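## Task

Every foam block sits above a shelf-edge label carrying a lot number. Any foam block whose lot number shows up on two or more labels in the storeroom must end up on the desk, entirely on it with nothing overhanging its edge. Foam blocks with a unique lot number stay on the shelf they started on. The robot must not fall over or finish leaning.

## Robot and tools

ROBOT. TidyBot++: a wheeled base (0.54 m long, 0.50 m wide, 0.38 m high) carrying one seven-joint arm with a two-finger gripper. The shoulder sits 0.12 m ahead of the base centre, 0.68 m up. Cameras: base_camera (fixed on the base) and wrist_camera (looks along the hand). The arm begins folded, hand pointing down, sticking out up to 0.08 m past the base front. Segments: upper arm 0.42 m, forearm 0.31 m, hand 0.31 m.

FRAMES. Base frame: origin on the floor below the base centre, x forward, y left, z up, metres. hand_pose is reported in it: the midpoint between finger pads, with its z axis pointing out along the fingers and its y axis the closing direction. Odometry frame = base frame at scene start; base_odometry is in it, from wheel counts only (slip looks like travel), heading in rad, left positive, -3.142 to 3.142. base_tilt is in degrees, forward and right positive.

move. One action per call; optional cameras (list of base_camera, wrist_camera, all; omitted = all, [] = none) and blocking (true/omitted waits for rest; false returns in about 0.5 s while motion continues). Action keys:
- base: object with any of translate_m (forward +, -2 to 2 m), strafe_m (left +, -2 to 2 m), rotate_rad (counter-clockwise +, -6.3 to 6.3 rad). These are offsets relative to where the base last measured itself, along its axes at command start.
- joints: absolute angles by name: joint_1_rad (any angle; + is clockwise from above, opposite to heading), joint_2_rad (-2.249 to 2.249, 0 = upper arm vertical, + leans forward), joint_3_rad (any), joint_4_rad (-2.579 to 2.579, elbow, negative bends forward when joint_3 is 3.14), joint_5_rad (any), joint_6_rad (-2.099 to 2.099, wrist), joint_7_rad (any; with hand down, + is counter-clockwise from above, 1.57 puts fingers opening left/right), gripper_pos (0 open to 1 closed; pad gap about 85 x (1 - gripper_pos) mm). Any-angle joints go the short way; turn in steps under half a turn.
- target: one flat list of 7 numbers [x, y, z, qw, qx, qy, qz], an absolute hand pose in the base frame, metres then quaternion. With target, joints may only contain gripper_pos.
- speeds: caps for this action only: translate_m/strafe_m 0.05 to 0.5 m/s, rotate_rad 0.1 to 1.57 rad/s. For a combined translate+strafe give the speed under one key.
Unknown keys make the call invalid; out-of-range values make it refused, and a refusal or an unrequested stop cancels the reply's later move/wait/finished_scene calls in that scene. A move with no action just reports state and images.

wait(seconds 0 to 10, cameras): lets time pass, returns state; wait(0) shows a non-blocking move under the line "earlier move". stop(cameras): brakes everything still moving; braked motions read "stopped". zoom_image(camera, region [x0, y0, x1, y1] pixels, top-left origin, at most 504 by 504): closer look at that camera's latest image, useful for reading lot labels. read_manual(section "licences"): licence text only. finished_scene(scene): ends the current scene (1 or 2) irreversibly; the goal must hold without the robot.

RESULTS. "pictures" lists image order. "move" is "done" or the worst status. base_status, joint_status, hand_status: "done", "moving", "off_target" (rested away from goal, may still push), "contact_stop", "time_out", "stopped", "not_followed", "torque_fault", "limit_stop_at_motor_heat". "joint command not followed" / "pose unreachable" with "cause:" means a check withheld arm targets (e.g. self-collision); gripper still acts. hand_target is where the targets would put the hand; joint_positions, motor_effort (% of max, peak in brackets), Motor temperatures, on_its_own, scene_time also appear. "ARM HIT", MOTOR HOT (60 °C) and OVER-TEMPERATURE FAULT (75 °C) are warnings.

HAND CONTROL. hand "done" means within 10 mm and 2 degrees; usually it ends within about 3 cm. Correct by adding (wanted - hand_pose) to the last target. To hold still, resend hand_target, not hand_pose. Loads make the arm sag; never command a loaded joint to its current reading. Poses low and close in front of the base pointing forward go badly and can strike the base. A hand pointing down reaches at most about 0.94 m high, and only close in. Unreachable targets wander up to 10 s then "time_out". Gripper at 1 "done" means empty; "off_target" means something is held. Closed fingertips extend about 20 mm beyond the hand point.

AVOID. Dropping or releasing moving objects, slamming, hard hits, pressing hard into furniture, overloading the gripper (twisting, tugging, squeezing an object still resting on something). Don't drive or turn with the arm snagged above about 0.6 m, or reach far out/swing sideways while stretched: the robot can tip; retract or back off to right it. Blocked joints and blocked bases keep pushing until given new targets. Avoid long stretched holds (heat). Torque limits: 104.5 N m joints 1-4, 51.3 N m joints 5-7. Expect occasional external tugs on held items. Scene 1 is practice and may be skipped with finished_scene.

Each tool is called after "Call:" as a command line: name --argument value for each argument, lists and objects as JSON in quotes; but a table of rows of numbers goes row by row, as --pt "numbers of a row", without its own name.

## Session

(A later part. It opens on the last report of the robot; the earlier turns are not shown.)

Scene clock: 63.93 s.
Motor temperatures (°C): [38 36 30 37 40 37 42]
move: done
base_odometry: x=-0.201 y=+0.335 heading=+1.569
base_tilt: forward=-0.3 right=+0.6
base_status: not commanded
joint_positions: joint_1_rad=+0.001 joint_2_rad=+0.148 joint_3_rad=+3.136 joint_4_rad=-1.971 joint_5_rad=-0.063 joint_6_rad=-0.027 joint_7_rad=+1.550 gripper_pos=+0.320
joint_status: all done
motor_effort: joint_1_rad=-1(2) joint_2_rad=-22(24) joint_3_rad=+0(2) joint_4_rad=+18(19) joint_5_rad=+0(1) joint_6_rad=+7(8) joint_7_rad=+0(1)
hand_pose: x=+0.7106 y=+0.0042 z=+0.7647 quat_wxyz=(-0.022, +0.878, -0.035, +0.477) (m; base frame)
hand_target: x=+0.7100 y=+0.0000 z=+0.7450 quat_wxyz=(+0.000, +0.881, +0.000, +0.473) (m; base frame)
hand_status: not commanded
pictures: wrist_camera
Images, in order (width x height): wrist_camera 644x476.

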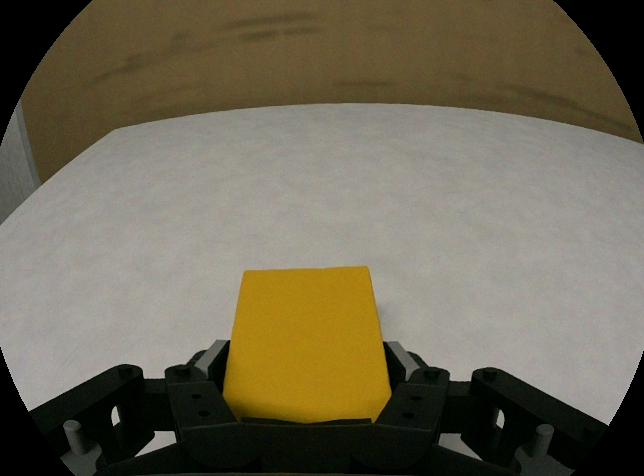

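Call:
move --joints '{"gripper_pos": 0.05}' --cameras '["wrist_camera"]'

Call:
move --base '{"translate_m": -0.25}' --speeds '{"translate_m": 0.3}' --cameras '["wrist_camera"]'

Scene clock: 65.60 s.
Motor temperatures (°C): [38 36 30 37 40 37 42]
move: done
base_odometry: x=-0.201 y=+0.335 heading=+1.569
base_tilt: forward=-0.3 right=+0.6
base_status: not commanded
joint_positions: joint_1_rad=+0.002 joint_2_rad=+0.152 joint_3_rad=+3.136 joint_4_rad=-1.973 joint_5_rad=-0.063 joint_6_rad=-0.027 joint_7_rad=+1.550 gripper_pos=+0.050
joint_status: all done
motor_effort: joint_1_rad=+0(1) joint_2_rad=-24(24) joint_3_rad=+0(0) joint_4_rad=+19(20) joint_5_rad=+1(1) joint_6_rad=+7(8) joint_7_rad=+0(1)
hand_pose: x=+0.7102 y=+0.0040 z=+0.7612 quat_wxyz=(-0.022, +0.879, -0.035, +0.474) (m; base frame)
hand_target: x=+0.7100 y=+0.0000 z=+0.7450 quat_wxyz=(+0.000, +0.881, +0.000, +0.473) (m; base frame)
hand_status: not commanded
pictures: wrist_camera
Images, in order (width x height): wrist_camera 644x476.

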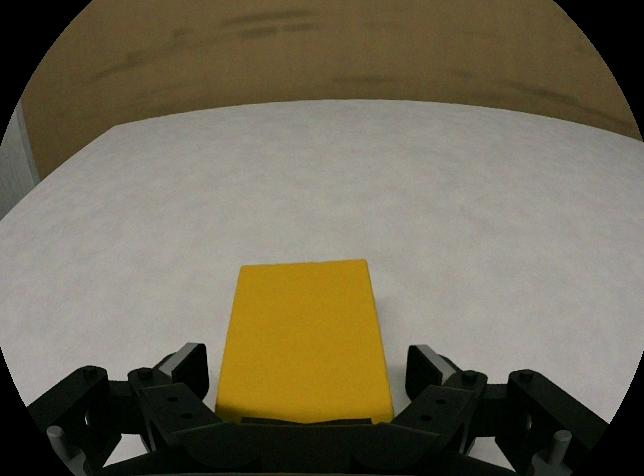

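Scene clock: 67.47 s.
Motor temperatures (°C): [38 36 30 37 40 37 42]
move: done
base_odometry: x=-0.201 y=+0.085 heading=+1.569
base_tilt: forward=-0.3 right=+0.6
base_status: done
joint_positions: joint_1_rad=+0.004 joint_2_rad=+0.160 joint_3_rad=+3.135 joint_4_rad=-1.977 joint_5_rad=-0.063 joint_6_rad=-0.027 joint_7_rad=+1.550 gripper_pos=+0.050
joint_status: not commanded
motor_effort: joint_1_rad=+0(2) joint_2_rad=-24(27) joint_3_rad=+0(2) joint_4_rad=+19(20) joint_5_rad=+1(1) joint_6_rad=+7(8) joint_7_rad=+0(1)
hand_pose: x=+0.7094 y=+0.0034 z=+0.7543 quat_wxyz=(-0.022, +0.882, -0.036, +0.469) (m; base frame)
hand_target: x=+0.7100 y=+0.0000 z=+0.7450 quat_wxyz=(+0.000, +0.881, +0.000, +0.473) (m; base frame)
hand_status: not commanded
pictures: wrist_camera
Images, in order (width x height): wrist_camera 644x476.

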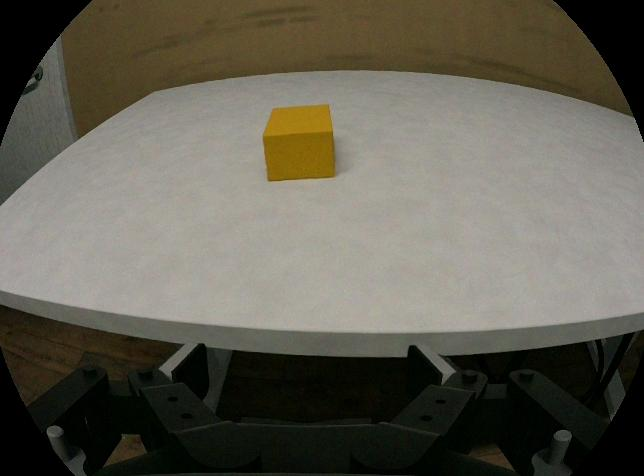

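Call:
move --base '{"translate_m": 0.01, "strafe_m": 1.43, "rotate_rad": 1.5726}' --joints '{"joint_1_rad": 0, "joint_2_rad": -0.306, "joint_3_rad": 3.1416, "joint_4_rad": -1.9, "joint_5_rad": 0, "joint_6_rad": -0.15, "joint_7_rad": 1.5708}' --cameras '["wrist_camera"]'

Scene clock: 72.77 s.
Motor temperatures (°C): [38 36 30 37 40 37 42]
move: done
base_odometry: x=-1.631 y=+0.097 heading=-3.141
base_tilt: forward=-0.3 right=+0.6
base_status: done
joint_positions: joint_1_rad=+0.008 joint_2_rad=-0.305 joint_3_rad=+3.136 joint_4_rad=-1.912 joint_5_rad=-0.063 joint_6_rad=-0.104 joint_7_rad=+1.550 gripper_pos=+0.050
joint_status: all done
motor_effort: joint_1_rad=-1(5) joint_2_rad=-11(26) joint_3_rad=+1(4) joint_4_rad=+22(23) joint_5_rad=+1(2) joint_6_rad=+8(9) joint_7_rad=+0(1)
hand_pose: x=+0.6150 y=+0.0025 z=+1.0286 quat_wxyz=(-0.028, +0.754, -0.030, +0.656) (m; base frame)
hand_target: x=+0.6132 y=+0.0013 z=+1.0221 quat_wxyz=(+0.000, +0.766, +0.000, +0.643) (m; base frame)
hand_status: not commanded
pictures: wrist_camera
Images, in order (width x height): wrist_camera 644x476.

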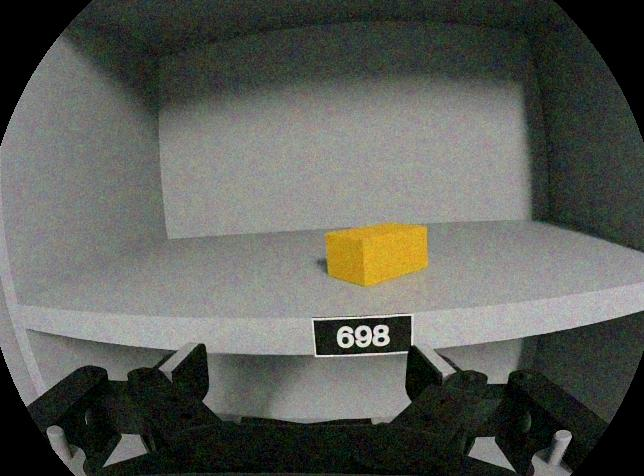

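Call:
zoom_image --camera "wrist_camera" --region '[300, 200, 450, 310]'

Scaled by 3.360.

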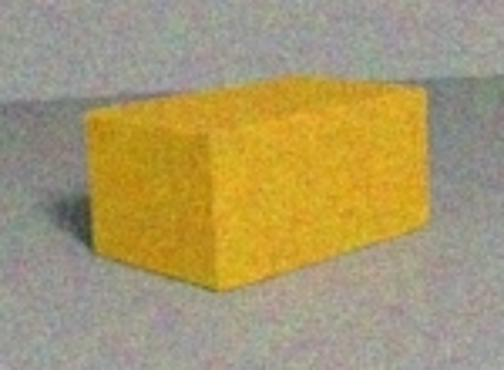

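Call:
move --base '{"strafe_m": 0.125, "rotate_rad": -0.209}' --target '[0.6, 0.04, 1.065, 0.1768, 0.8162, -0.3257, 0.4432]' --cameras '["wrist_camera"]'

Scene clock: 79.23 s.
Motor temperatures (°C): [38 36 30 37 40 37 42]
move: off_target
base_odometry: x=-1.631 y=-0.028 heading=+2.932
base_tilt: forward=-0.3 right=+0.6
base_status: done
joint_positions: joint_1_rad=+1.860 joint_2_rad=-0.624 joint_3_rad=+2.053 joint_4_rad=-0.903 joint_5_rad=-0.309 joint_6_rad=-1.426 joint_7_rad=+1.202 gripper_pos=+0.050
joint_status: not commanded
motor_effort: joint_1_rad=-1(2) joint_2_rad=+20(21) joint_3_rad=+10(10) joint_4_rad=+12(24) joint_5_rad=+4(4) joint_6_rad=+7(9) joint_7_rad=+0(1)
hand_pose: x=+0.5898 y=+0.0097 z=+1.0873 quat_wxyz=(+0.207, +0.804, -0.319, +0.458) (m; base frame)
hand_target: x=+0.6000 y=+0.0400 z=+1.0650 quat_wxyz=(+0.177, +0.816, -0.326, +0.443) (m; base frame)
hand_status: off_target (0.039 m and 4.2 deg from the pose sent, 0.054 m and 48.8 deg at the start)
pictures: wrist_camera
Images, in order (width x height): wrist_camera 644x476.

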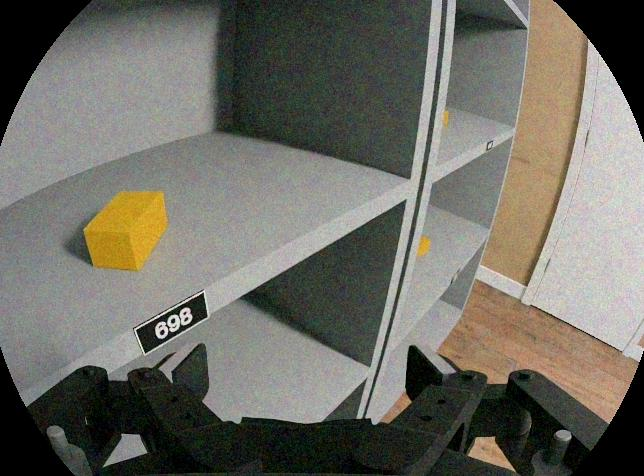

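Call:
zoom_image --camera "wrist_camera" --region '[70, 170, 190, 280]'

Scaled by 4.200.

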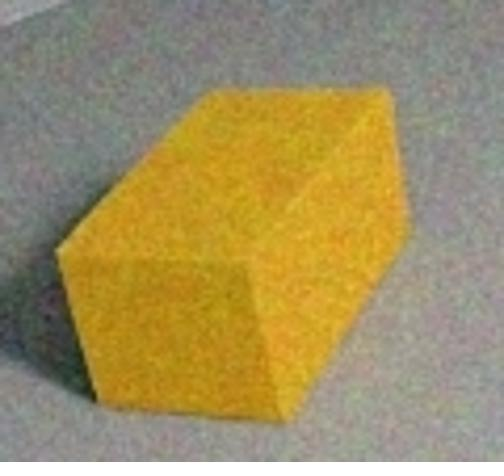

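Call:
move --base '{"translate_m": 0.195, "strafe_m": 0.037}' --target '[0.61, 0.07, 1.045, 0.1768, 0.8162, -0.3257, 0.4432]' --speeds '{"translate_m": 0.3}' --cameras '["wrist_camera"]'

Scene clock: 82.23 s.
Motor temperatures (°C): [38 36 30 37 40 37 42]
move: off_target
base_odometry: x=-1.830 y=-0.024 heading=+2.933
base_tilt: forward=-0.3 right=+0.6
base_status: done
joint_positions: joint_1_rad=+1.866 joint_2_rad=-0.691 joint_3_rad=+2.049 joint_4_rad=-0.902 joint_5_rad=-0.351 joint_6_rad=-1.436 joint_7_rad=+1.162 gripper_pos=+0.050
joint_status: not commanded
motor_effort: joint_1_rad=+0(2) joint_2_rad=+23(25) joint_3_rad=+10(12) joint_4_rad=+11(13) joint_5_rad=+4(5) joint_6_rad=+7(8) joint_7_rad=+0(1)
hand_pose: x=+0.6032 y=+0.0435 z=+1.0682 quat_wxyz=(+0.208, +0.803, -0.317, +0.459) (m; base frame)
hand_target: x=+0.6100 y=+0.0700 z=+1.0450 quat_wxyz=(+0.177, +0.816, -0.326, +0.443) (m; base frame)
hand_status: off_target (0.036 m and 4.4 deg from the pose sent, 0.076 m and 4.2 deg at the start)
pictures: wrist_camera
Images, in order (width x height): wrist_camera 644x476.

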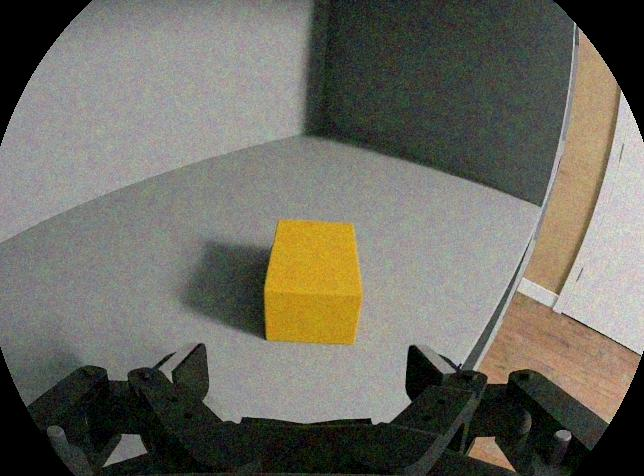

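Call:
move --base '{"translate_m": 0.042, "strafe_m": -0.0495}' --target '[0.61, 0.07, 1.022, 0.1768, 0.8162, -0.3257, 0.4432]' --speeds '{"translate_m": 0.2}' --cameras '["wrist_camera"]'

Scene clock: 84.80 s.
Motor temperatures (°C): [38 36 30 37 40 37 42]
move: off_target
base_odometry: x=-1.861 y=+0.033 heading=+2.933
base_tilt: forward=-0.3 right=+0.6
base_status: done
joint_positions: joint_1_rad=+1.831 joint_2_rad=-0.707 joint_3_rad=+2.047 joint_4_rad=-0.984 joint_5_rad=-0.351 joint_6_rad=-1.434 joint_7_rad=+1.149 gripper_pos=+0.050
joint_status: not commanded
motor_effort: joint_1_rad=+0(3) joint_2_rad=+22(25) joint_3_rad=+11(11) joint_4_rad=+12(14) joint_5_rad=+4(5) joint_6_rad=+6(8) joint_7_rad=+0(1)
hand_pose: x=+0.5961 y=+0.0449 z=+1.0358 quat_wxyz=(+0.201, +0.814, -0.328, +0.435) (m; base frame)
hand_target: x=+0.6100 y=+0.0700 z=+1.0220 quat_wxyz=(+0.177, +0.816, -0.326, +0.443) (m; base frame)
hand_status: off_target (0.032 m and 2.9 deg from the pose sent, 0.054 m and 4.4 deg at the start)
pictures: wrist_camera
Images, in order (width x height): wrist_camera 644x476.

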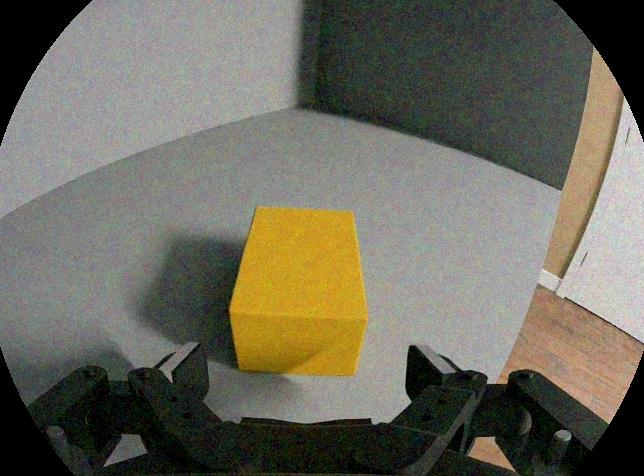

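Call:
move --base '{"translate_m": 0.035, "strafe_m": -0.031}' --speeds '{"translate_m": 0.2}' --cameras '["wrist_camera"]'

Scene clock: 86.30 s.
Motor temperatures (°C): [38 36 30 37 40 37 42]
move: done
base_odometry: x=-1.888 y=+0.071 heading=+2.933
base_tilt: forward=-0.3 right=+0.6
base_status: done
joint_positions: joint_1_rad=+1.825 joint_2_rad=-0.712 joint_3_rad=+2.046 joint_4_rad=-0.985 joint_5_rad=-0.351 joint_6_rad=-1.434 joint_7_rad=+1.149 gripper_pos=+0.050
joint_status: not commanded
motor_effort: joint_1_rad=-1(4) joint_2_rad=+23(26) joint_3_rad=+11(12) joint_4_rad=+12(13) joint_5_rad=+4(5) joint_6_rad=+7(7) joint_7_rad=+0(0)
hand_pose: x=+0.5962 y=+0.0494 z=+1.0346 quat_wxyz=(+0.201, +0.815, -0.325, +0.435) (m; base frame)
hand_target: x=+0.6100 y=+0.0700 z=+1.0220 quat_wxyz=(+0.177, +0.816, -0.326, +0.443) (m; base frame)
hand_status: not commanded
pictures: wrist_camera
Images, in order (width x height): wrist_camera 644x476.

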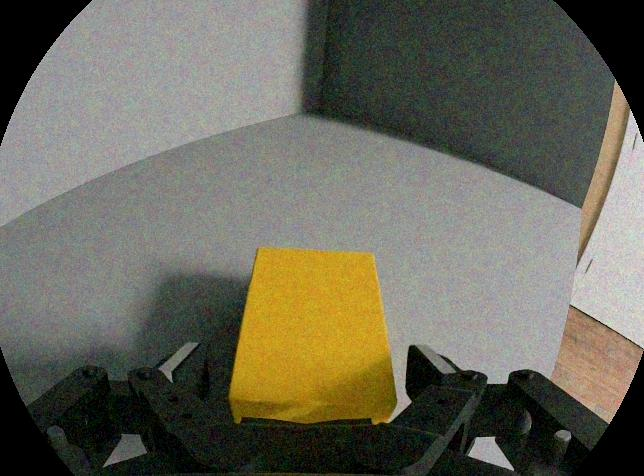

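Call:
move --joints '{"gripper_pos": 0.5}' --cameras '["wrist_camera"]'

Scene clock: 87.27 s.
Motor temperatures (°C): [38 36 30 37 40 37 42]
move: off_target
base_odometry: x=-1.888 y=+0.071 heading=+2.933
base_tilt: forward=-0.3 right=+0.6
base_status: not commanded
joint_positions: joint_1_rad=+1.825 joint_2_rad=-0.712 joint_3_rad=+2.046 joint_4_rad=-0.985 joint_5_rad=-0.351 joint_6_rad=-1.431 joint_7_rad=+1.149 gripper_pos=+0.405
joint_status: gripper_pos off_target (ended at +0.405, target +0.500)
motor_effort: joint_1_rad=-1(2) joint_2_rad=+21(23) joint_3_rad=+9(11) joint_4_rad=+10(12) joint_5_rad=+3(4) joint_6_rad=+4(7) joint_7_rad=-1(1)
hand_pose: x=+0.5968 y=+0.0496 z=+1.0354 quat_wxyz=(+0.201, +0.815, -0.324, +0.437) (m; base frame)
hand_target: x=+0.6100 y=+0.0700 z=+1.0220 quat_wxyz=(+0.177, +0.816, -0.326, +0.443) (m; base frame)
hand_status: not commanded
pictures: wrist_camera
Images, in order (width x height): wrist_camera 644x476.

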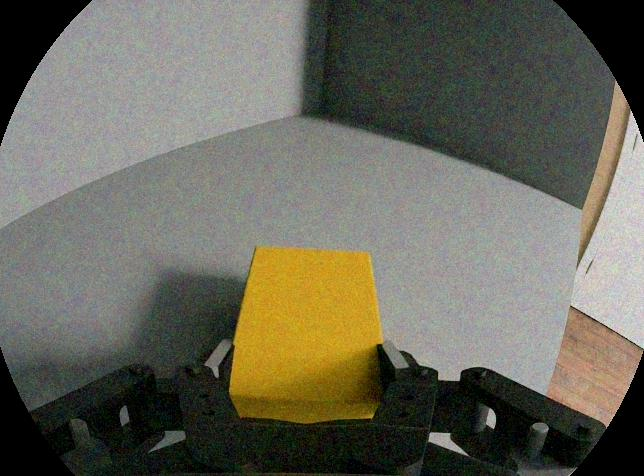

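Call:
move --target '[0.605, 0.07, 1.08, 0.1768, 0.8162, -0.3257, 0.4432]' --joints '{"gripper_pos": 0.58}' --cameras '["wrist_camera"]'

Scene clock: 89.00 s.
Motor temperatures (°C): [38 36 30 37 40 37 42]
move: off_target
base_odometry: x=-1.888 y=+0.071 heading=+2.933
base_tilt: forward=-0.3 right=+0.6
base_status: not commanded
joint_positions: joint_1_rad=+1.953 joint_2_rad=-0.678 joint_3_rad=+2.046 joint_4_rad=-0.729 joint_5_rad=-0.408 joint_6_rad=-1.564 joint_7_rad=+1.149 gripper_pos=+0.405
joint_status: gripper_pos off_target (ended at +0.405, target +0.580)
motor_effort: joint_1_rad=+0(1) joint_2_rad=+25(26) joint_3_rad=+9(11) joint_4_rad=+10(12) joint_5_rad=+5(5) joint_6_rad=+7(7) joint_7_rad=+0(1)
hand_pose: x=+0.6040 y=+0.0598 z=+1.0907 quat_wxyz=(+0.206, +0.804, -0.318, +0.458) (m; base frame)
hand_target: x=+0.6050 y=+0.0700 z=+1.0800 quat_wxyz=(+0.177, +0.816, -0.326, +0.443) (m; base frame)
hand_status: off_target (0.015 m and 4.1 deg from the pose sent, 0.050 m and 2.9 deg at the start)
pictures: wrist_camera
Images, in order (width x height): wrist_camera 644x476.

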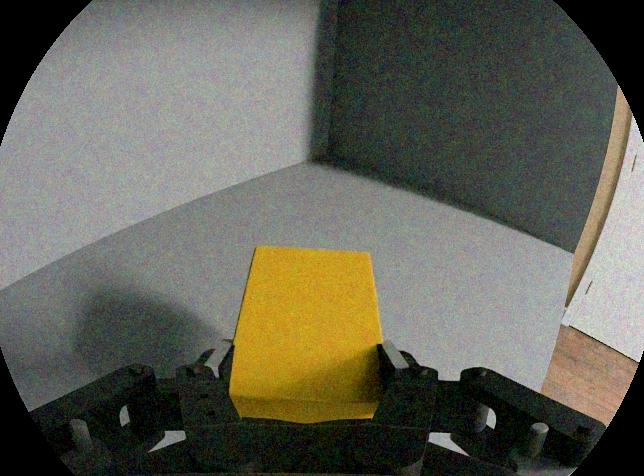

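Call:
move --base '{"translate_m": -0.4}' --joints '{"gripper_pos": 0.75}' --speeds '{"translate_m": 0.4}' --cameras '["wrist_camera"]'

Scene clock: 91.77 s.
Motor temperatures (°C): [38 36 30 37 40 37 42]
move: off_target
base_odometry: x=-1.497 y=-0.012 heading=+2.933
base_tilt: forward=-0.3 right=+0.6
base_status: done
joint_positions: joint_1_rad=+1.960 joint_2_rad=-0.674 joint_3_rad=+2.046 joint_4_rad=-0.727 joint_5_rad=-0.412 joint_6_rad=-1.568 joint_7_rad=+1.149 gripper_pos=+0.405
joint_status: gripper_pos off_target (ended at +0.405, target +0.750)
motor_effort: joint_1_rad=+0(2) joint_2_rad=+24(29) joint_3_rad=+9(12) joint_4_rad=+10(10) joint_5_rad=+4(5) joint_6_rad=+7(8) joint_7_rad=+0(1)
hand_pose: x=+0.6035 y=+0.0561 z=+1.0905 quat_wxyz=(+0.204, +0.804, -0.322, +0.456) (m; base frame)
hand_target: x=+0.6050 y=+0.0700 z=+1.0800 quat_wxyz=(+0.177, +0.816, -0.326, +0.443) (m; base frame)
hand_status: not commanded
pictures: wrist_camera
Images, in order (width x height): wrist_camera 644x476.

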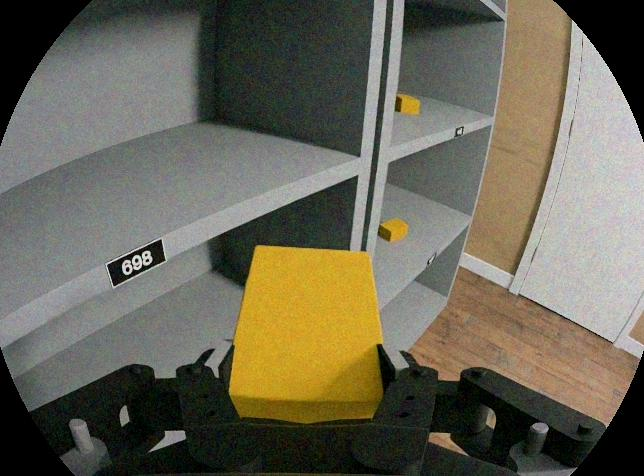

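Call:
move --base '{"translate_m": -1.3926, "strafe_m": -0.6495, "rotate_rad": -1.362}' --joints '{"joint_1_rad": 0, "joint_2_rad": 0.03, "joint_3_rad": 3.1416, "joint_4_rad": -1.7, "joint_5_rad": -0.02, "joint_6_rad": -0.41, "joint_7_rad": 1.5708}' --cameras '["wrist_camera"]'

Call:
move --target '[0.71, 0, 0.79, 0, 0.8813, 0, 0.4726]' --cameras '[]'

Call:
move --target '[0.71, 0, 0.767, 0, 0.8813, 0, 0.4726]' --cameras '["wrist_camera"]'

Scene clock: 97.13 s.
Motor temperatures (°C): [38 36 30 37 40 37 42]
move: done
base_odometry: x=+0.000 y=+0.335 heading=+1.569
base_tilt: forward=-0.3 right=+0.6
base_status: done
joint_positions: joint_1_rad=+0.016 joint_2_rad=+0.011 joint_3_rad=+3.133 joint_4_rad=-1.671 joint_5_rad=-0.088 joint_6_rad=-0.466 joint_7_rad=+1.528 gripper_pos=+0.405
joint_status: all done
motor_effort: joint_1_rad=+0(4) joint_2_rad=-21(32) joint_3_rad=+0(11) joint_4_rad=+22(24) joint_5_rad=+0(7) joint_6_rad=+8(9) joint_7_rad=+0(1)
hand_pose: x=+0.6969 y=+0.0092 z=+0.8981 quat_wxyz=(-0.045, +0.877, -0.047, +0.475) (m; base frame)
hand_target: x=+0.7042 y=+0.0038 z=+0.8848 quat_wxyz=(-0.008, +0.877, -0.006, +0.480) (m; base frame)
hand_status: not commanded
pictures: wrist_camera
Images, in order (width x height): wrist_camera 644x476.

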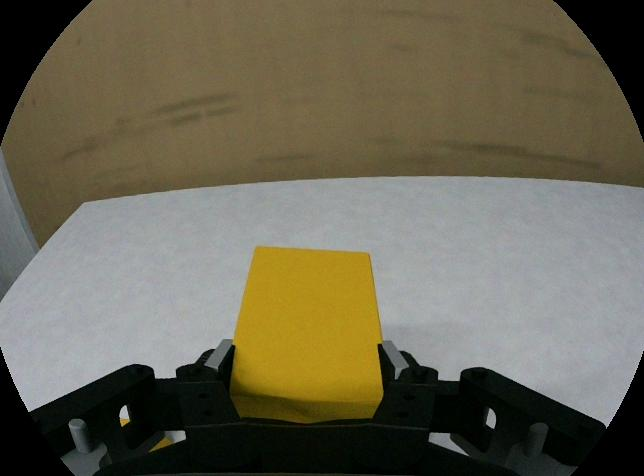

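Scene clock: 98.63 s.
Motor temperatures (°C): [38 36 30 37 40 37 42]
move: off_target
base_odometry: x=+0.000 y=+0.335 heading=+1.569
base_tilt: forward=-0.3 right=+0.6
base_status: not commanded
joint_positions: joint_1_rad=+0.016 joint_2_rad=+0.103 joint_3_rad=+3.133 joint_4_rad=-1.883 joint_5_rad=-0.088 joint_6_rad=-0.192 joint_7_rad=+1.550 gripper_pos=+0.405
joint_status: not commanded
motor_effort: joint_1_rad=+0(1) joint_2_rad=-23(25) joint_3_rad=+0(0) joint_4_rad=+20(22) joint_5_rad=+1(1) joint_6_rad=+7(9) joint_7_rad=+0(1)
hand_pose: x=+0.7055 y=+0.0020 z=+0.7959 quat_wxyz=(-0.031, +0.885, -0.047, +0.463) (m; base frame)
hand_target: x=+0.7100 y=+0.0000 z=+0.7900 quat_wxyz=(+0.000, +0.881, +0.000, +0.473) (m; base frame)
hand_status: off_target (0.008 m and 6.6 deg from the pose sent, 0.109 m and 7.5 deg at the start)
pictures: none
No camera images: "cameras" was empty.

Scene clock: 99.67 s.
Motor temperatures (°C): [38 36 30 37 40 37 42]
move: off_target
base_odometry: x=+0.000 y=+0.335 heading=+1.569
base_tilt: forward=-0.3 right=+0.6
base_status: not commanded
joint_positions: joint_1_rad=+0.017 joint_2_rad=+0.124 joint_3_rad=+3.133 joint_4_rad=-1.931 joint_5_rad=-0.078 joint_6_rad=-0.108 joint_7_rad=+1.550 gripper_pos=+0.405
joint_status: not commanded
motor_effort: joint_1_rad=+0(1) joint_2_rad=-24(25) joint_3_rad=+0(0) joint_4_rad=+19(21) joint_5_rad=+1(1) joint_6_rad=+8(8) joint_7_rad=+0(1)
hand_pose: x=+0.7075 y=-0.0007 z=+0.7794 quat_wxyz=(-0.026, +0.881, -0.045, +0.469) (m; base frame)
hand_target: x=+0.7100 y=+0.0000 z=+0.7670 quat_wxyz=(+0.000, +0.881, +0.000, +0.473) (m; base frame)
hand_status: off_target (0.013 m and 6.0 deg from the pose sent, 0.029 m and 6.6 deg at the start)
pictures: wrist_camera
Images, in order (width x height): wrist_camera 644x476.

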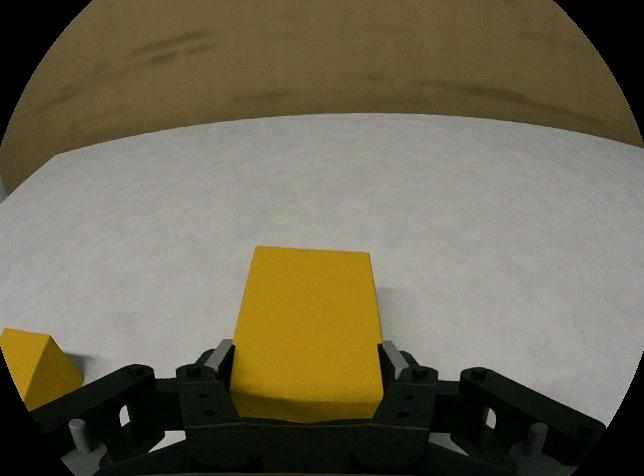

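Call:
move --target '[0.71, 0, 0.755, 0, 0.8813, 0, 0.4726]' --cameras '[]'

Call:
move --target '[0.71, 0, 0.746, 0, 0.8813, 0, 0.4726]' --cameras '["wrist_camera"]'

Scene clock: 100.47 s.
Motor temperatures (°C): [38 36 30 37 40 37 42]
move: off_target
base_odometry: x=+0.000 y=+0.335 heading=+1.569
base_tilt: forward=-0.3 right=+0.6
base_status: not commanded
joint_positions: joint_1_rad=+0.017 joint_2_rad=+0.136 joint_3_rad=+3.133 joint_4_rad=-1.955 joint_5_rad=-0.070 joint_6_rad=-0.064 joint_7_rad=+1.550 gripper_pos=+0.405
joint_status: not commanded
motor_effort: joint_1_rad=+0(1) joint_2_rad=-23(25) joint_3_rad=+0(1) joint_4_rad=+19(20) joint_5_rad=+1(1) joint_6_rad=+7(8) joint_7_rad=+0(0)
hand_pose: x=+0.7086 y=-0.0019 z=+0.7709 quat_wxyz=(-0.022, +0.880, -0.043, +0.473) (m; base frame)
hand_target: x=+0.7100 y=+0.0000 z=+0.7550 quat_wxyz=(+0.000, +0.881, +0.000, +0.473) (m; base frame)
hand_status: off_target (0.016 m and 5.5 deg from the pose sent, 0.024 m and 6.0 deg at the start)
pictures: none
No camera images: "cameras" was empty.

Scene clock: 101.03 s.
Motor temperatures (°C): [38 36 30 37 40 37 42]
move: off_target
base_odometry: x=+0.000 y=+0.335 heading=+1.569
base_tilt: forward=-0.3 right=+0.6
base_status: not commanded
joint_positions: joint_1_rad=+0.017 joint_2_rad=+0.140 joint_3_rad=+3.133 joint_4_rad=-1.969 joint_5_rad=-0.064 joint_6_rad=-0.031 joint_7_rad=+1.550 gripper_pos=+0.405
joint_status: not commanded
motor_effort: joint_1_rad=+0(1) joint_2_rad=-22(23) joint_3_rad=+1(1) joint_4_rad=+18(20) joint_5_rad=+1(1) joint_6_rad=+7(8) joint_7_rad=+0(1)
hand_pose: x=+0.7096 y=-0.0027 z=+0.7696 quat_wxyz=(-0.020, +0.876, -0.040, +0.480) (m; base frame)
hand_target: x=+0.7100 y=+0.0000 z=+0.7460 quat_wxyz=(+0.000, +0.881, +0.000, +0.473) (m; base frame)
hand_status: off_target (0.024 m and 5.3 deg from the pose sent, 0.025 m and 5.5 deg at the start)
pictures: wrist_camera
Images, in order (width x height): wrist_camera 644x476.

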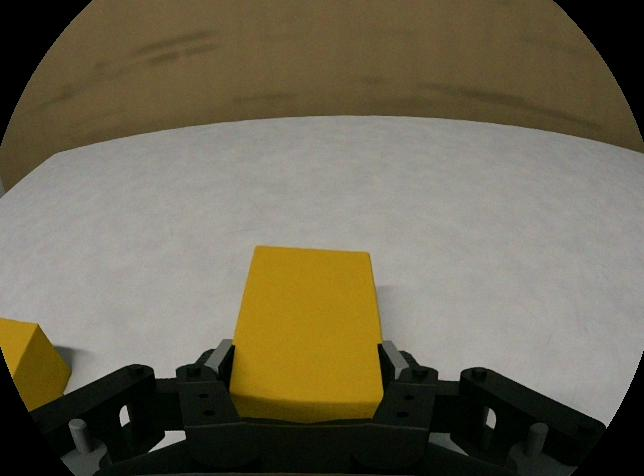

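Call:
move --target '[0.71, 0, 0.742, 0, 0.8813, 0, 0.4726]' --cameras '[]'

Call:
move --joints '{"gripper_pos": 0.32}' --cameras '["wrist_camera"]'

Scene clock: 101.73 s.
Motor temperatures (°C): [38 36 30 37 40 37 42]
move: off_target
base_odometry: x=+0.000 y=+0.335 heading=+1.569
base_tilt: forward=-0.3 right=+0.6
base_status: not commanded
joint_positions: joint_1_rad=+0.016 joint_2_rad=+0.141 joint_3_rad=+3.133 joint_4_rad=-1.975 joint_5_rad=-0.063 joint_6_rad=-0.018 joint_7_rad=+1.550 gripper_pos=+0.405
joint_status: not commanded
motor_effort: joint_1_rad=+0(1) joint_2_rad=-21(22) joint_3_rad=+1(2) joint_4_rad=+18(19) joint_5_rad=+1(1) joint_6_rad=+7(7) joint_7_rad=+0(0)
hand_pose: x=+0.7101 y=-0.0029 z=+0.7694 quat_wxyz=(-0.019, +0.875, -0.040, +0.483) (m; base frame)
hand_target: x=+0.7100 y=+0.0000 z=+0.7420 quat_wxyz=(+0.000, +0.881, +0.000, +0.473) (m; base frame)
hand_status: off_target (0.028 m and 5.3 deg from the pose sent, 0.028 m and 5.3 deg at the start)
pictures: none
No camera images: "cameras" was empty.

Scene clock: 102.63 s.
Motor temperatures (°C): [38 36 30 37 40 37 42]
move: done
base_odometry: x=+0.000 y=+0.335 heading=+1.569
base_tilt: forward=-0.3 right=+0.6
base_status: not commanded
joint_positions: joint_1_rad=+0.016 joint_2_rad=+0.149 joint_3_rad=+3.132 joint_4_rad=-1.976 joint_5_rad=-0.062 joint_6_rad=-0.014 joint_7_rad=+1.550 gripper_pos=+0.320
joint_status: all done
motor_effort: joint_1_rad=-1(2) joint_2_rad=-22(23) joint_3_rad=+0(2) joint_4_rad=+18(19) joint_5_rad=+1(1) joint_6_rad=+7(7) joint_7_rad=+0(1)
hand_pose: x=+0.7112 y=-0.0025 z=+0.7655 quat_wxyz=(-0.019, +0.876, -0.039, +0.481) (m; base frame)
hand_target: x=+0.7100 y=+0.0000 z=+0.7420 quat_wxyz=(+0.000, +0.881, +0.000, +0.473) (m; base frame)
hand_status: not commanded
pictures: wrist_camera
Images, in order (width x height): wrist_camera 644x476.

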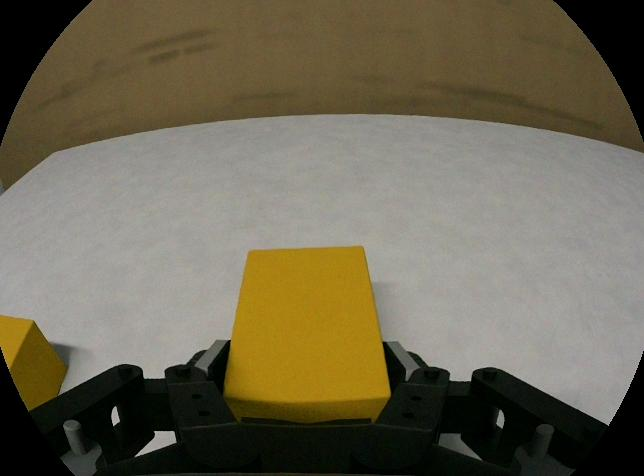

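Call:
move --joints '{"gripper_pos": 0.05}' --cameras '[]'

Call:
move --base '{"translate_m": -0.22}' --speeds '{"translate_m": 0.35}' --cameras '["wrist_camera"]'

Call:
move --base '{"strafe_m": -0.9, "translate_m": 0.05, "rotate_rad": -2.37}' --joints '{"joint_1_rad": 0, "joint_2_rad": -0.306, "joint_3_rad": 3.1416, "joint_4_rad": -2.4, "joint_5_rad": 0, "joint_6_rad": 0.2, "joint_7_rad": 1.5708}' --cameras '["wrist_camera", "base_camera"]'

Scene clock: 103.70 s.
Motor temperatures (°C): [38 36 30 37 40 37 42]
move: done
base_odometry: x=+0.000 y=+0.335 heading=+1.569
base_tilt: forward=-0.3 right=+0.6
base_status: not commanded
joint_positions: joint_1_rad=+0.016 joint_2_rad=+0.154 joint_3_rad=+3.132 joint_4_rad=-1.978 joint_5_rad=-0.062 joint_6_rad=-0.014 joint_7_rad=+1.550 gripper_pos=+0.050
joint_status: all done
motor_effort: joint_1_rad=-1(1) joint_2_rad=-24(24) joint_3_rad=+0(0) joint_4_rad=+19(20) joint_5_rad=+1(1) joint_6_rad=+8(8) joint_7_rad=+0(1)
hand_pose: x=+0.7108 y=-0.0025 z=+0.7611 quat_wxyz=(-0.019, +0.878, -0.040, +0.477) (m; base frame)
hand_target: x=+0.7100 y=+0.0000 z=+0.7420 quat_wxyz=(+0.000, +0.881, +0.000, +0.473) (m; base frame)
hand_status: not commanded
pictures: none
No camera images: "cameras" was empty.

Scene clock: 105.40 s.
Motor temperatures (°C): [38 36 30 37 40 37 42]
move: done
base_odometry: x=+0.000 y=+0.115 heading=+1.570
base_tilt: forward=-0.3 right=+0.6
base_status: done
joint_positions: joint_1_rad=+0.016 joint_2_rad=+0.160 joint_3_rad=+3.132 joint_4_rad=-1.982 joint_5_rad=-0.062 joint_6_rad=-0.013 joint_7_rad=+1.550 gripper_pos=+0.050
joint_status: not commanded
motor_effort: joint_1_rad=-1(2) joint_2_rad=-24(26) joint_3_rad=+0(2) joint_4_rad=+19(20) joint_5_rad=+1(1) joint_6_rad=+7(8) joint_7_rad=+0(1)
hand_pose: x=+0.7100 y=-0.0025 z=+0.7554 quat_wxyz=(-0.019, +0.880, -0.040, +0.473) (m; base frame)
hand_target: x=+0.7100 y=+0.0000 z=+0.7420 quat_wxyz=(+0.000, +0.881, +0.000, +0.473) (m; base frame)
hand_status: not commanded
pictures: wrist_camera
Images, in order (width x height): wrist_camera 644x476.

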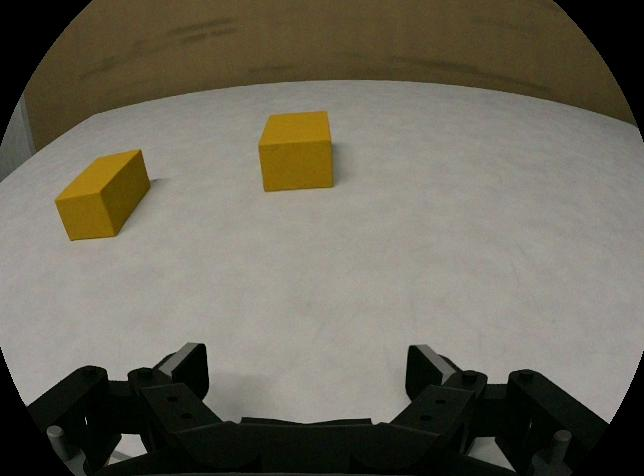

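Scene clock: 109.00 s.
Motor temperatures (°C): [38 36 30 37 40 37 42]
move: done
base_odometry: x=+0.900 y=+0.164 heading=-0.801
base_tilt: forward=-0.3 right=+0.6
base_status: done
joint_positions: joint_1_rad=+0.009 joint_2_rad=-0.295 joint_3_rad=+3.135 joint_4_rad=-2.369 joint_5_rad=-0.062 joint_6_rad=+0.146 joint_7_rad=+1.550 gripper_pos=+0.050
joint_status: all done
motor_effort: joint_1_rad=+0(4) joint_2_rad=-9(25) joint_3_rad=+1(4) joint_4_rad=+19(21) joint_5_rad=+1(2) joint_6_rad=+8(9) joint_7_rad=+0(1)
hand_pose: x=+0.5636 y=-0.0023 z=+0.8240 quat_wxyz=(-0.018, +0.821, -0.037, +0.570) (m; base frame)
hand_target: x=+0.5597 y=+0.0013 z=+0.8271 quat_wxyz=(+0.000, +0.812, +0.000, +0.584) (m; base frame)
hand_status: not commanded
pictures: base_camera, wrist_camera
Images, in order (width x height): base_camera 644x364, wrist_camera 644x476.

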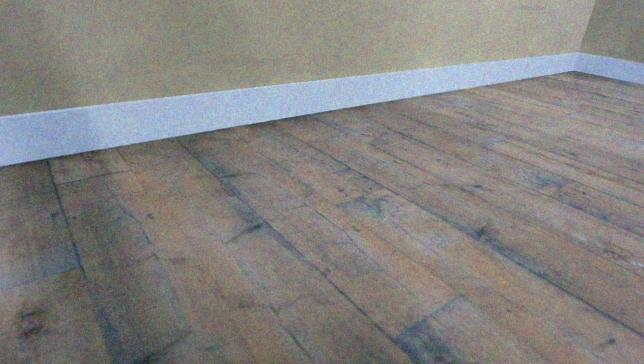

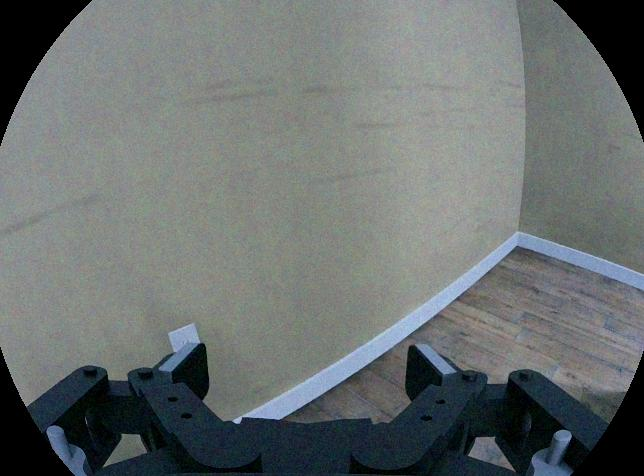

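Call:
move --base '{"translate_m": 0.356, "strafe_m": 0.281, "rotate_rad": -1.1}' --cameras '["wrist_camera", "base_camera"]'

Scene clock: 111.90 s.
Motor temperatures (°C): [38 36 30 37 40 37 42]
move: done
base_odometry: x=+1.350 y=+0.103 heading=-1.903
base_tilt: forward=-0.4 right=+0.6
base_status: done
joint_positions: joint_1_rad=+0.009 joint_2_rad=-0.299 joint_3_rad=+3.135 joint_4_rad=-2.371 joint_5_rad=-0.062 joint_6_rad=+0.146 joint_7_rad=+1.550 gripper_pos=+0.050
joint_status: not commanded
motor_effort: joint_1_rad=+0(1) joint_2_rad=-9(10) joint_3_rad=+1(2) joint_4_rad=+19(21) joint_5_rad=+1(1) joint_6_rad=+8(9) joint_7_rad=+0(1)
hand_pose: x=+0.5627 y=-0.0025 z=+0.8248 quat_wxyz=(-0.018, +0.820, -0.037, +0.571) (m; base frame)
hand_target: x=+0.5597 y=+0.0013 z=+0.8271 quat_wxyz=(+0.000, +0.812, +0.000, +0.584) (m; base frame)
hand_status: not commanded
pictures: base_camera, wrist_camera
Images, in order (width x height): base_camera 644x364, wrist_camera 644x476.

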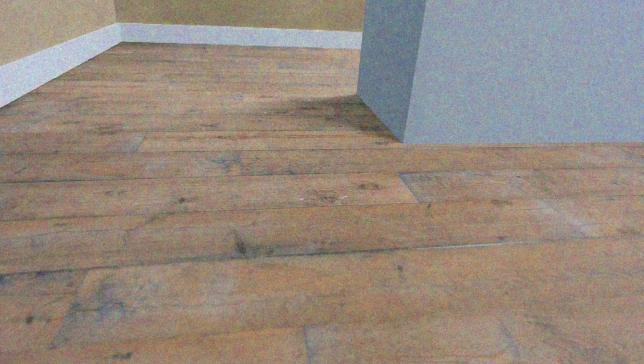

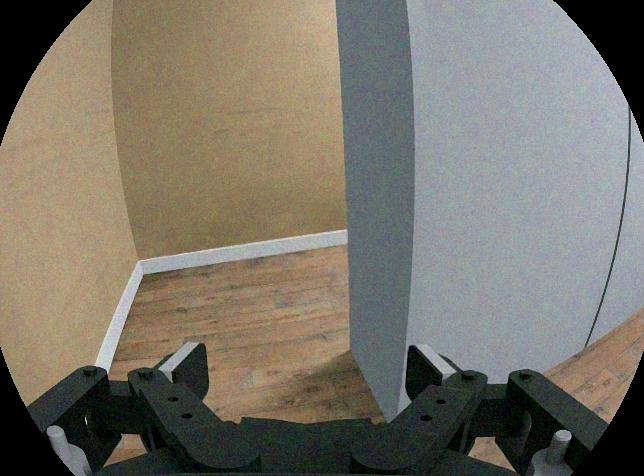

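Call:
move --base '{"translate_m": 1.742, "strafe_m": 0.633, "rotate_rad": -0.6}' --cameras '["wrist_camera"]'

Scene clock: 125.47 s.
Motor temperatures (°C): [37 36 30 37 40 37 42]
move: time_out
base_odometry: x=+1.378 y=-1.583 heading=-2.484
base_tilt: forward=-0.3 right=+0.6
base_status: translate_m time_out (by the wheels' count: +1.585 of +1.742); strafe_m time_out (by the wheels' count: +0.576 of +0.633); the other done
joint_positions: joint_1_rad=+0.006 joint_2_rad=-0.305 joint_3_rad=+3.139 joint_4_rad=-2.376 joint_5_rad=-0.062 joint_6_rad=+0.152 joint_7_rad=+1.550 gripper_pos=+0.050
joint_status: not commanded
motor_effort: joint_1_rad=+0(4) joint_2_rad=-8(20) joint_3_rad=+1(6) joint_4_rad=+20(21) joint_5_rad=+1(2) joint_6_rad=+9(10) joint_7_rad=+0(1)
hand_pose: x=+0.5610 y=-0.0033 z=+0.8263 quat_wxyz=(-0.018, +0.818, -0.038, +0.574) (m; base frame)
hand_target: x=+0.5597 y=+0.0013 z=+0.8271 quat_wxyz=(+0.000, +0.812, +0.000, +0.584) (m; base frame)
hand_status: not commanded
pictures: wrist_camera
Images, in order (width x height): wrist_camera 644x476.

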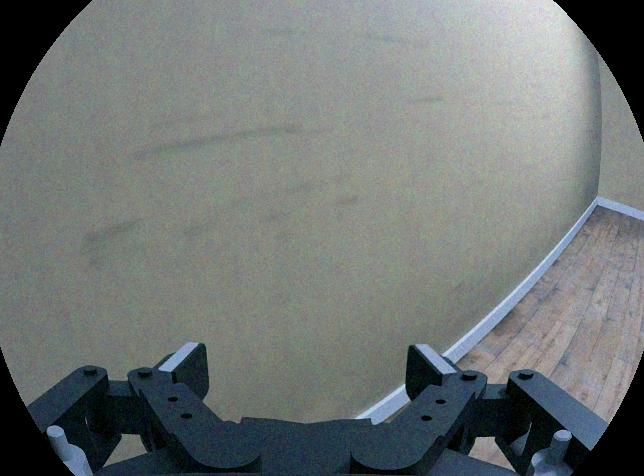

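Call:
move --cameras '["base_camera"]'

Scene clock: 126.60 s.
Motor temperatures (°C): [37 36 30 37 40 37 42]
base_odometry: x=+1.378 y=-1.583 heading=-2.484
base_tilt: forward=-0.3 right=+0.6
base_status: translate_m time_out (by the wheels' count: +1.585 of +1.742); strafe_m time_out (by the wheels' count: +0.576 of +0.633); the other done
joint_positions: joint_1_rad=+0.006 joint_2_rad=-0.305 joint_3_rad=+3.139 joint_4_rad=-2.376 joint_5_rad=-0.062 joint_6_rad=+0.152 joint_7_rad=+1.550 gripper_pos=+0.050
joint_status: not commanded
motor_effort: joint_1_rad=+0(4) joint_2_rad=-8(20) joint_3_rad=+0(6) joint_4_rad=+20(21) joint_5_rad=+1(2) joint_6_rad=+8(10) joint_7_rad=+0(1)
hand_pose: x=+0.5610 y=-0.0033 z=+0.8263 quat_wxyz=(-0.018, +0.818, -0.038, +0.574) (m; base frame)
hand_target: x=+0.5597 y=+0.0013 z=+0.8271 quat_wxyz=(+0.000, +0.812, +0.000, +0.584) (m; base frame)
hand_status: not commanded
pictures: base_camera
Images, in order (width x height): base_camera 644x364.

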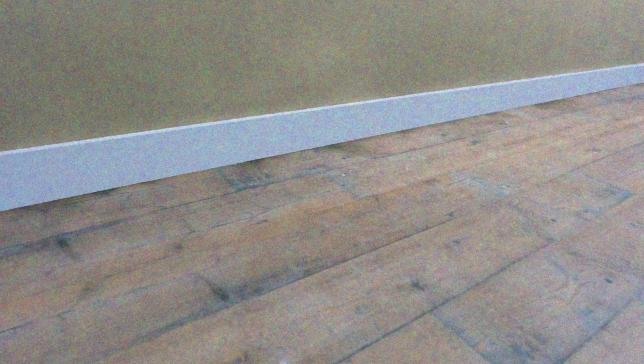

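Call:
move --base '{"translate_m": 0.2, "strafe_m": -0.12, "rotate_rad": -0.4}' --joints '{"joint_5_rad": 0.065}' --speeds '{"translate_m": 0.2}' --cameras '["wrist_camera", "base_camera"]'

Scene clock: 134.13 s.
Motor temperatures (°C): [37 36 30 37 40 37 42]
move: done
base_odometry: x=+1.146 y=-1.610 heading=-2.885
base_tilt: forward=-0.3 right=+0.6
base_status: done
joint_positions: joint_1_rad=+0.006 joint_2_rad=-0.307 joint_3_rad=+3.141 joint_4_rad=-2.376 joint_5_rad=+0.012 joint_6_rad=+0.152 joint_7_rad=+1.550 gripper_pos=+0.050
joint_status: all done
motor_effort: joint_1_rad=+0(2) joint_2_rad=-9(11) joint_3_rad=+1(2) joint_4_rad=+21(22) joint_5_rad=+1(1) joint_6_rad=+8(9) joint_7_rad=+0(1)
hand_pose: x=+0.5609 y=-0.0007 z=+0.8268 quat_wxyz=(-0.002, +0.818, -0.006, +0.575) (m; base frame)
hand_target: x=+0.5597 y=+0.0054 z=+0.8270 quat_wxyz=(+0.013, +0.811, +0.030, +0.584) (m; base frame)
hand_status: not commanded
pictures: base_camera, wrist_camera
Images, in order (width x height): base_camera 644x364, wrist_camera 644x476.

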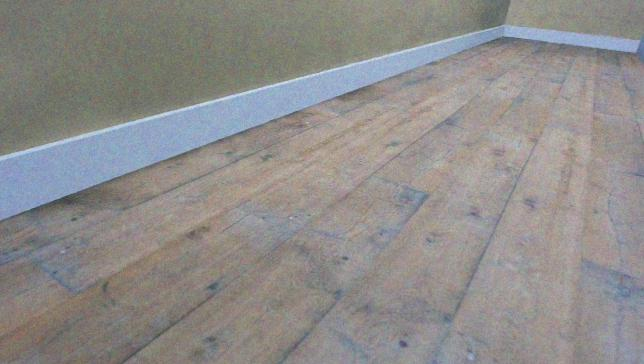

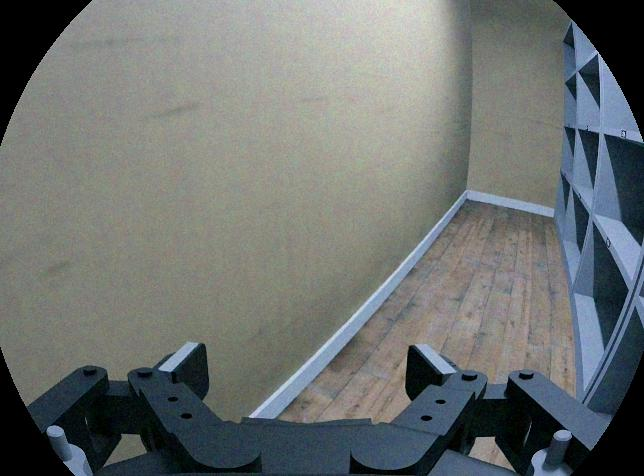

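Call:
zoom_image --camera "wrist_camera" --region '[560, 110, 644, 260]'

Scaled by 3.360.

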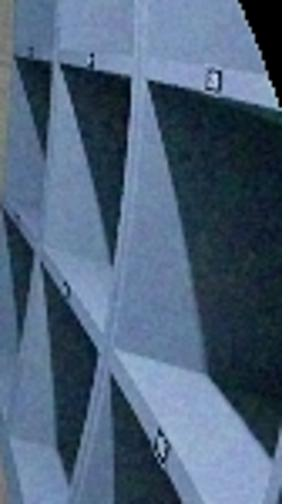

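Call:
move --base '{"translate_m": 0.496, "strafe_m": 0.168, "rotate_rad": -0.519}' --cameras '["wrist_camera"]'

Scene clock: 141.17 s.
Motor temperatures (°C): [37 36 30 37 40 37 42]
move: done
base_odometry: x=+0.709 y=-1.898 heading=+2.879
base_tilt: forward=-0.3 right=+0.6
base_status: done
joint_positions: joint_1_rad=+0.006 joint_2_rad=-0.308 joint_3_rad=+3.142 joint_4_rad=-2.376 joint_5_rad=+0.012 joint_6_rad=+0.152 joint_7_rad=+1.550 gripper_pos=+0.050
joint_status: not commanded
motor_effort: joint_1_rad=+0(2) joint_2_rad=-8(11) joint_3_rad=+0(2) joint_4_rad=+20(21) joint_5_rad=+1(1) joint_6_rad=+8(9) joint_7_rad=+0(1)
hand_pose: x=+0.5607 y=-0.0008 z=+0.8272 quat_wxyz=(-0.002, +0.818, -0.006, +0.575) (m; base frame)
hand_target: x=+0.5597 y=+0.0054 z=+0.8270 quat_wxyz=(+0.013, +0.811, +0.030, +0.584) (m; base frame)
hand_status: not commanded
pictures: wrist_camera
Images, in order (width x height): wrist_camera 644x476.

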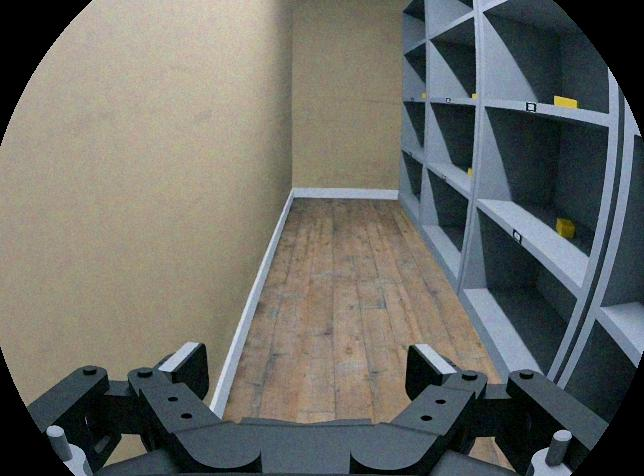

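Call:
move --base '{"rotate_rad": -0.035}' --joints '{"joint_1_rad": 0.87}' --cameras '["wrist_camera"]'

Scene clock: 144.30 s.
Motor temperatures (°C): [37 36 30 37 40 37 42]
move: done
base_odometry: x=+0.709 y=-1.898 heading=+2.845
base_tilt: forward=-0.3 right=+0.6
base_status: done
joint_positions: joint_1_rad=+0.852 joint_2_rad=-0.308 joint_3_rad=+3.142 joint_4_rad=-2.376 joint_5_rad=+0.012 joint_6_rad=+0.152 joint_7_rad=+1.550 gripper_pos=+0.050
joint_status: all done
motor_effort: joint_1_rad=+0(2) joint_2_rad=-9(9) joint_3_rad=+0(2) joint_4_rad=+20(21) joint_5_rad=+1(1) joint_6_rad=+8(9) joint_7_rad=+0(1)
hand_pose: x=+0.4114 y=-0.3310 z=+0.8272 quat_wxyz=(+0.234, +0.744, -0.341, +0.525) (m; base frame)
hand_target: x=+0.4073 y=-0.3333 z=+0.8270 quat_wxyz=(+0.258, +0.748, -0.315, +0.524) (m; base frame)
hand_status: not commanded
pictures: wrist_camera
Images, in order (width x height): wrist_camera 644x476.

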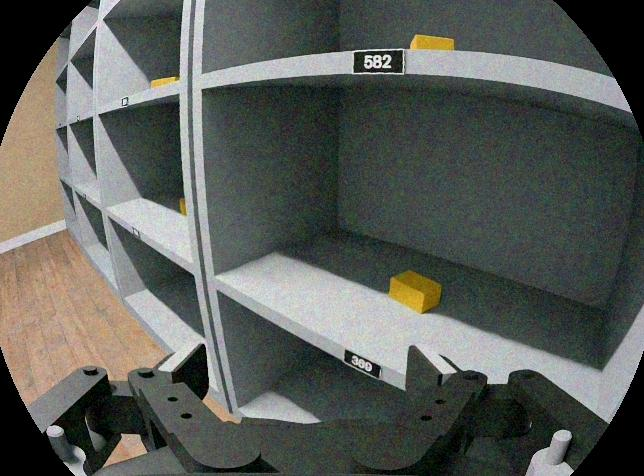

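Call:
move --cameras '["wrist_camera"]'

Call:
zoom_image --camera "wrist_camera" --region '[345, 40, 415, 85]'

Call:
zoom_image --camera "wrist_camera" --region '[335, 340, 390, 385]'

Scene clock: 145.80 s.
Motor temperatures (°C): [37 36 30 37 40 37 42]
base_odometry: x=+0.709 y=-1.898 heading=+2.845
base_tilt: forward=-0.3 right=+0.6
base_status: done
joint_positions: joint_1_rad=+0.852 joint_2_rad=-0.308 joint_3_rad=+3.142 joint_4_rad=-2.376 joint_5_rad=+0.012 joint_6_rad=+0.152 joint_7_rad=+1.550 gripper_pos=+0.050
joint_status: all done
motor_effort: joint_1_rad=+0(2) joint_2_rad=-8(9) joint_3_rad=+0(2) joint_4_rad=+20(21) joint_5_rad=+1(1) joint_6_rad=+9(9) joint_7_rad=+0(1)
hand_pose: x=+0.4114 y=-0.3311 z=+0.8272 quat_wxyz=(+0.234, +0.744, -0.341, +0.525) (m; base frame)
hand_target: x=+0.4073 y=-0.3333 z=+0.8270 quat_wxyz=(+0.258, +0.748, -0.315, +0.524) (m; base frame)
hand_status: not commanded
pictures: wrist_camera
Images, in order (width x height): wrist_camera 644x476.

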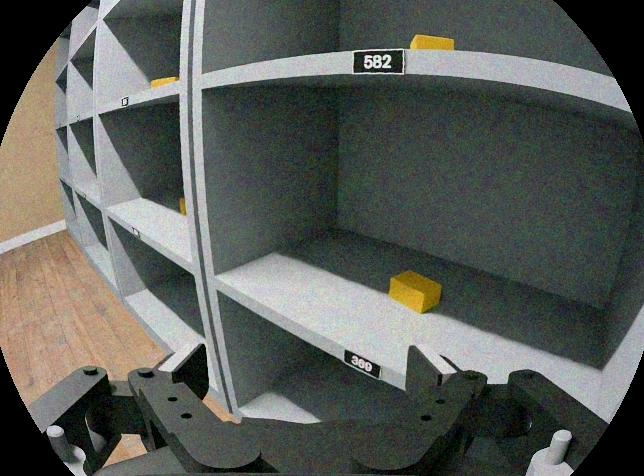

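Scaled by 7.200.

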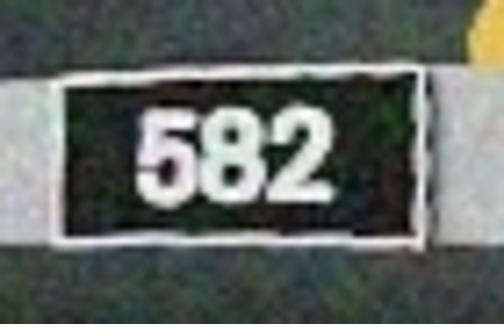

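Scaled by 9.164.

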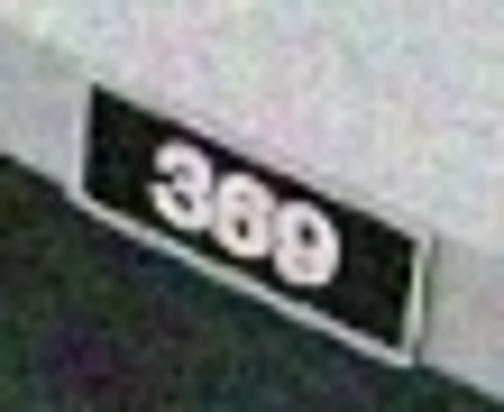

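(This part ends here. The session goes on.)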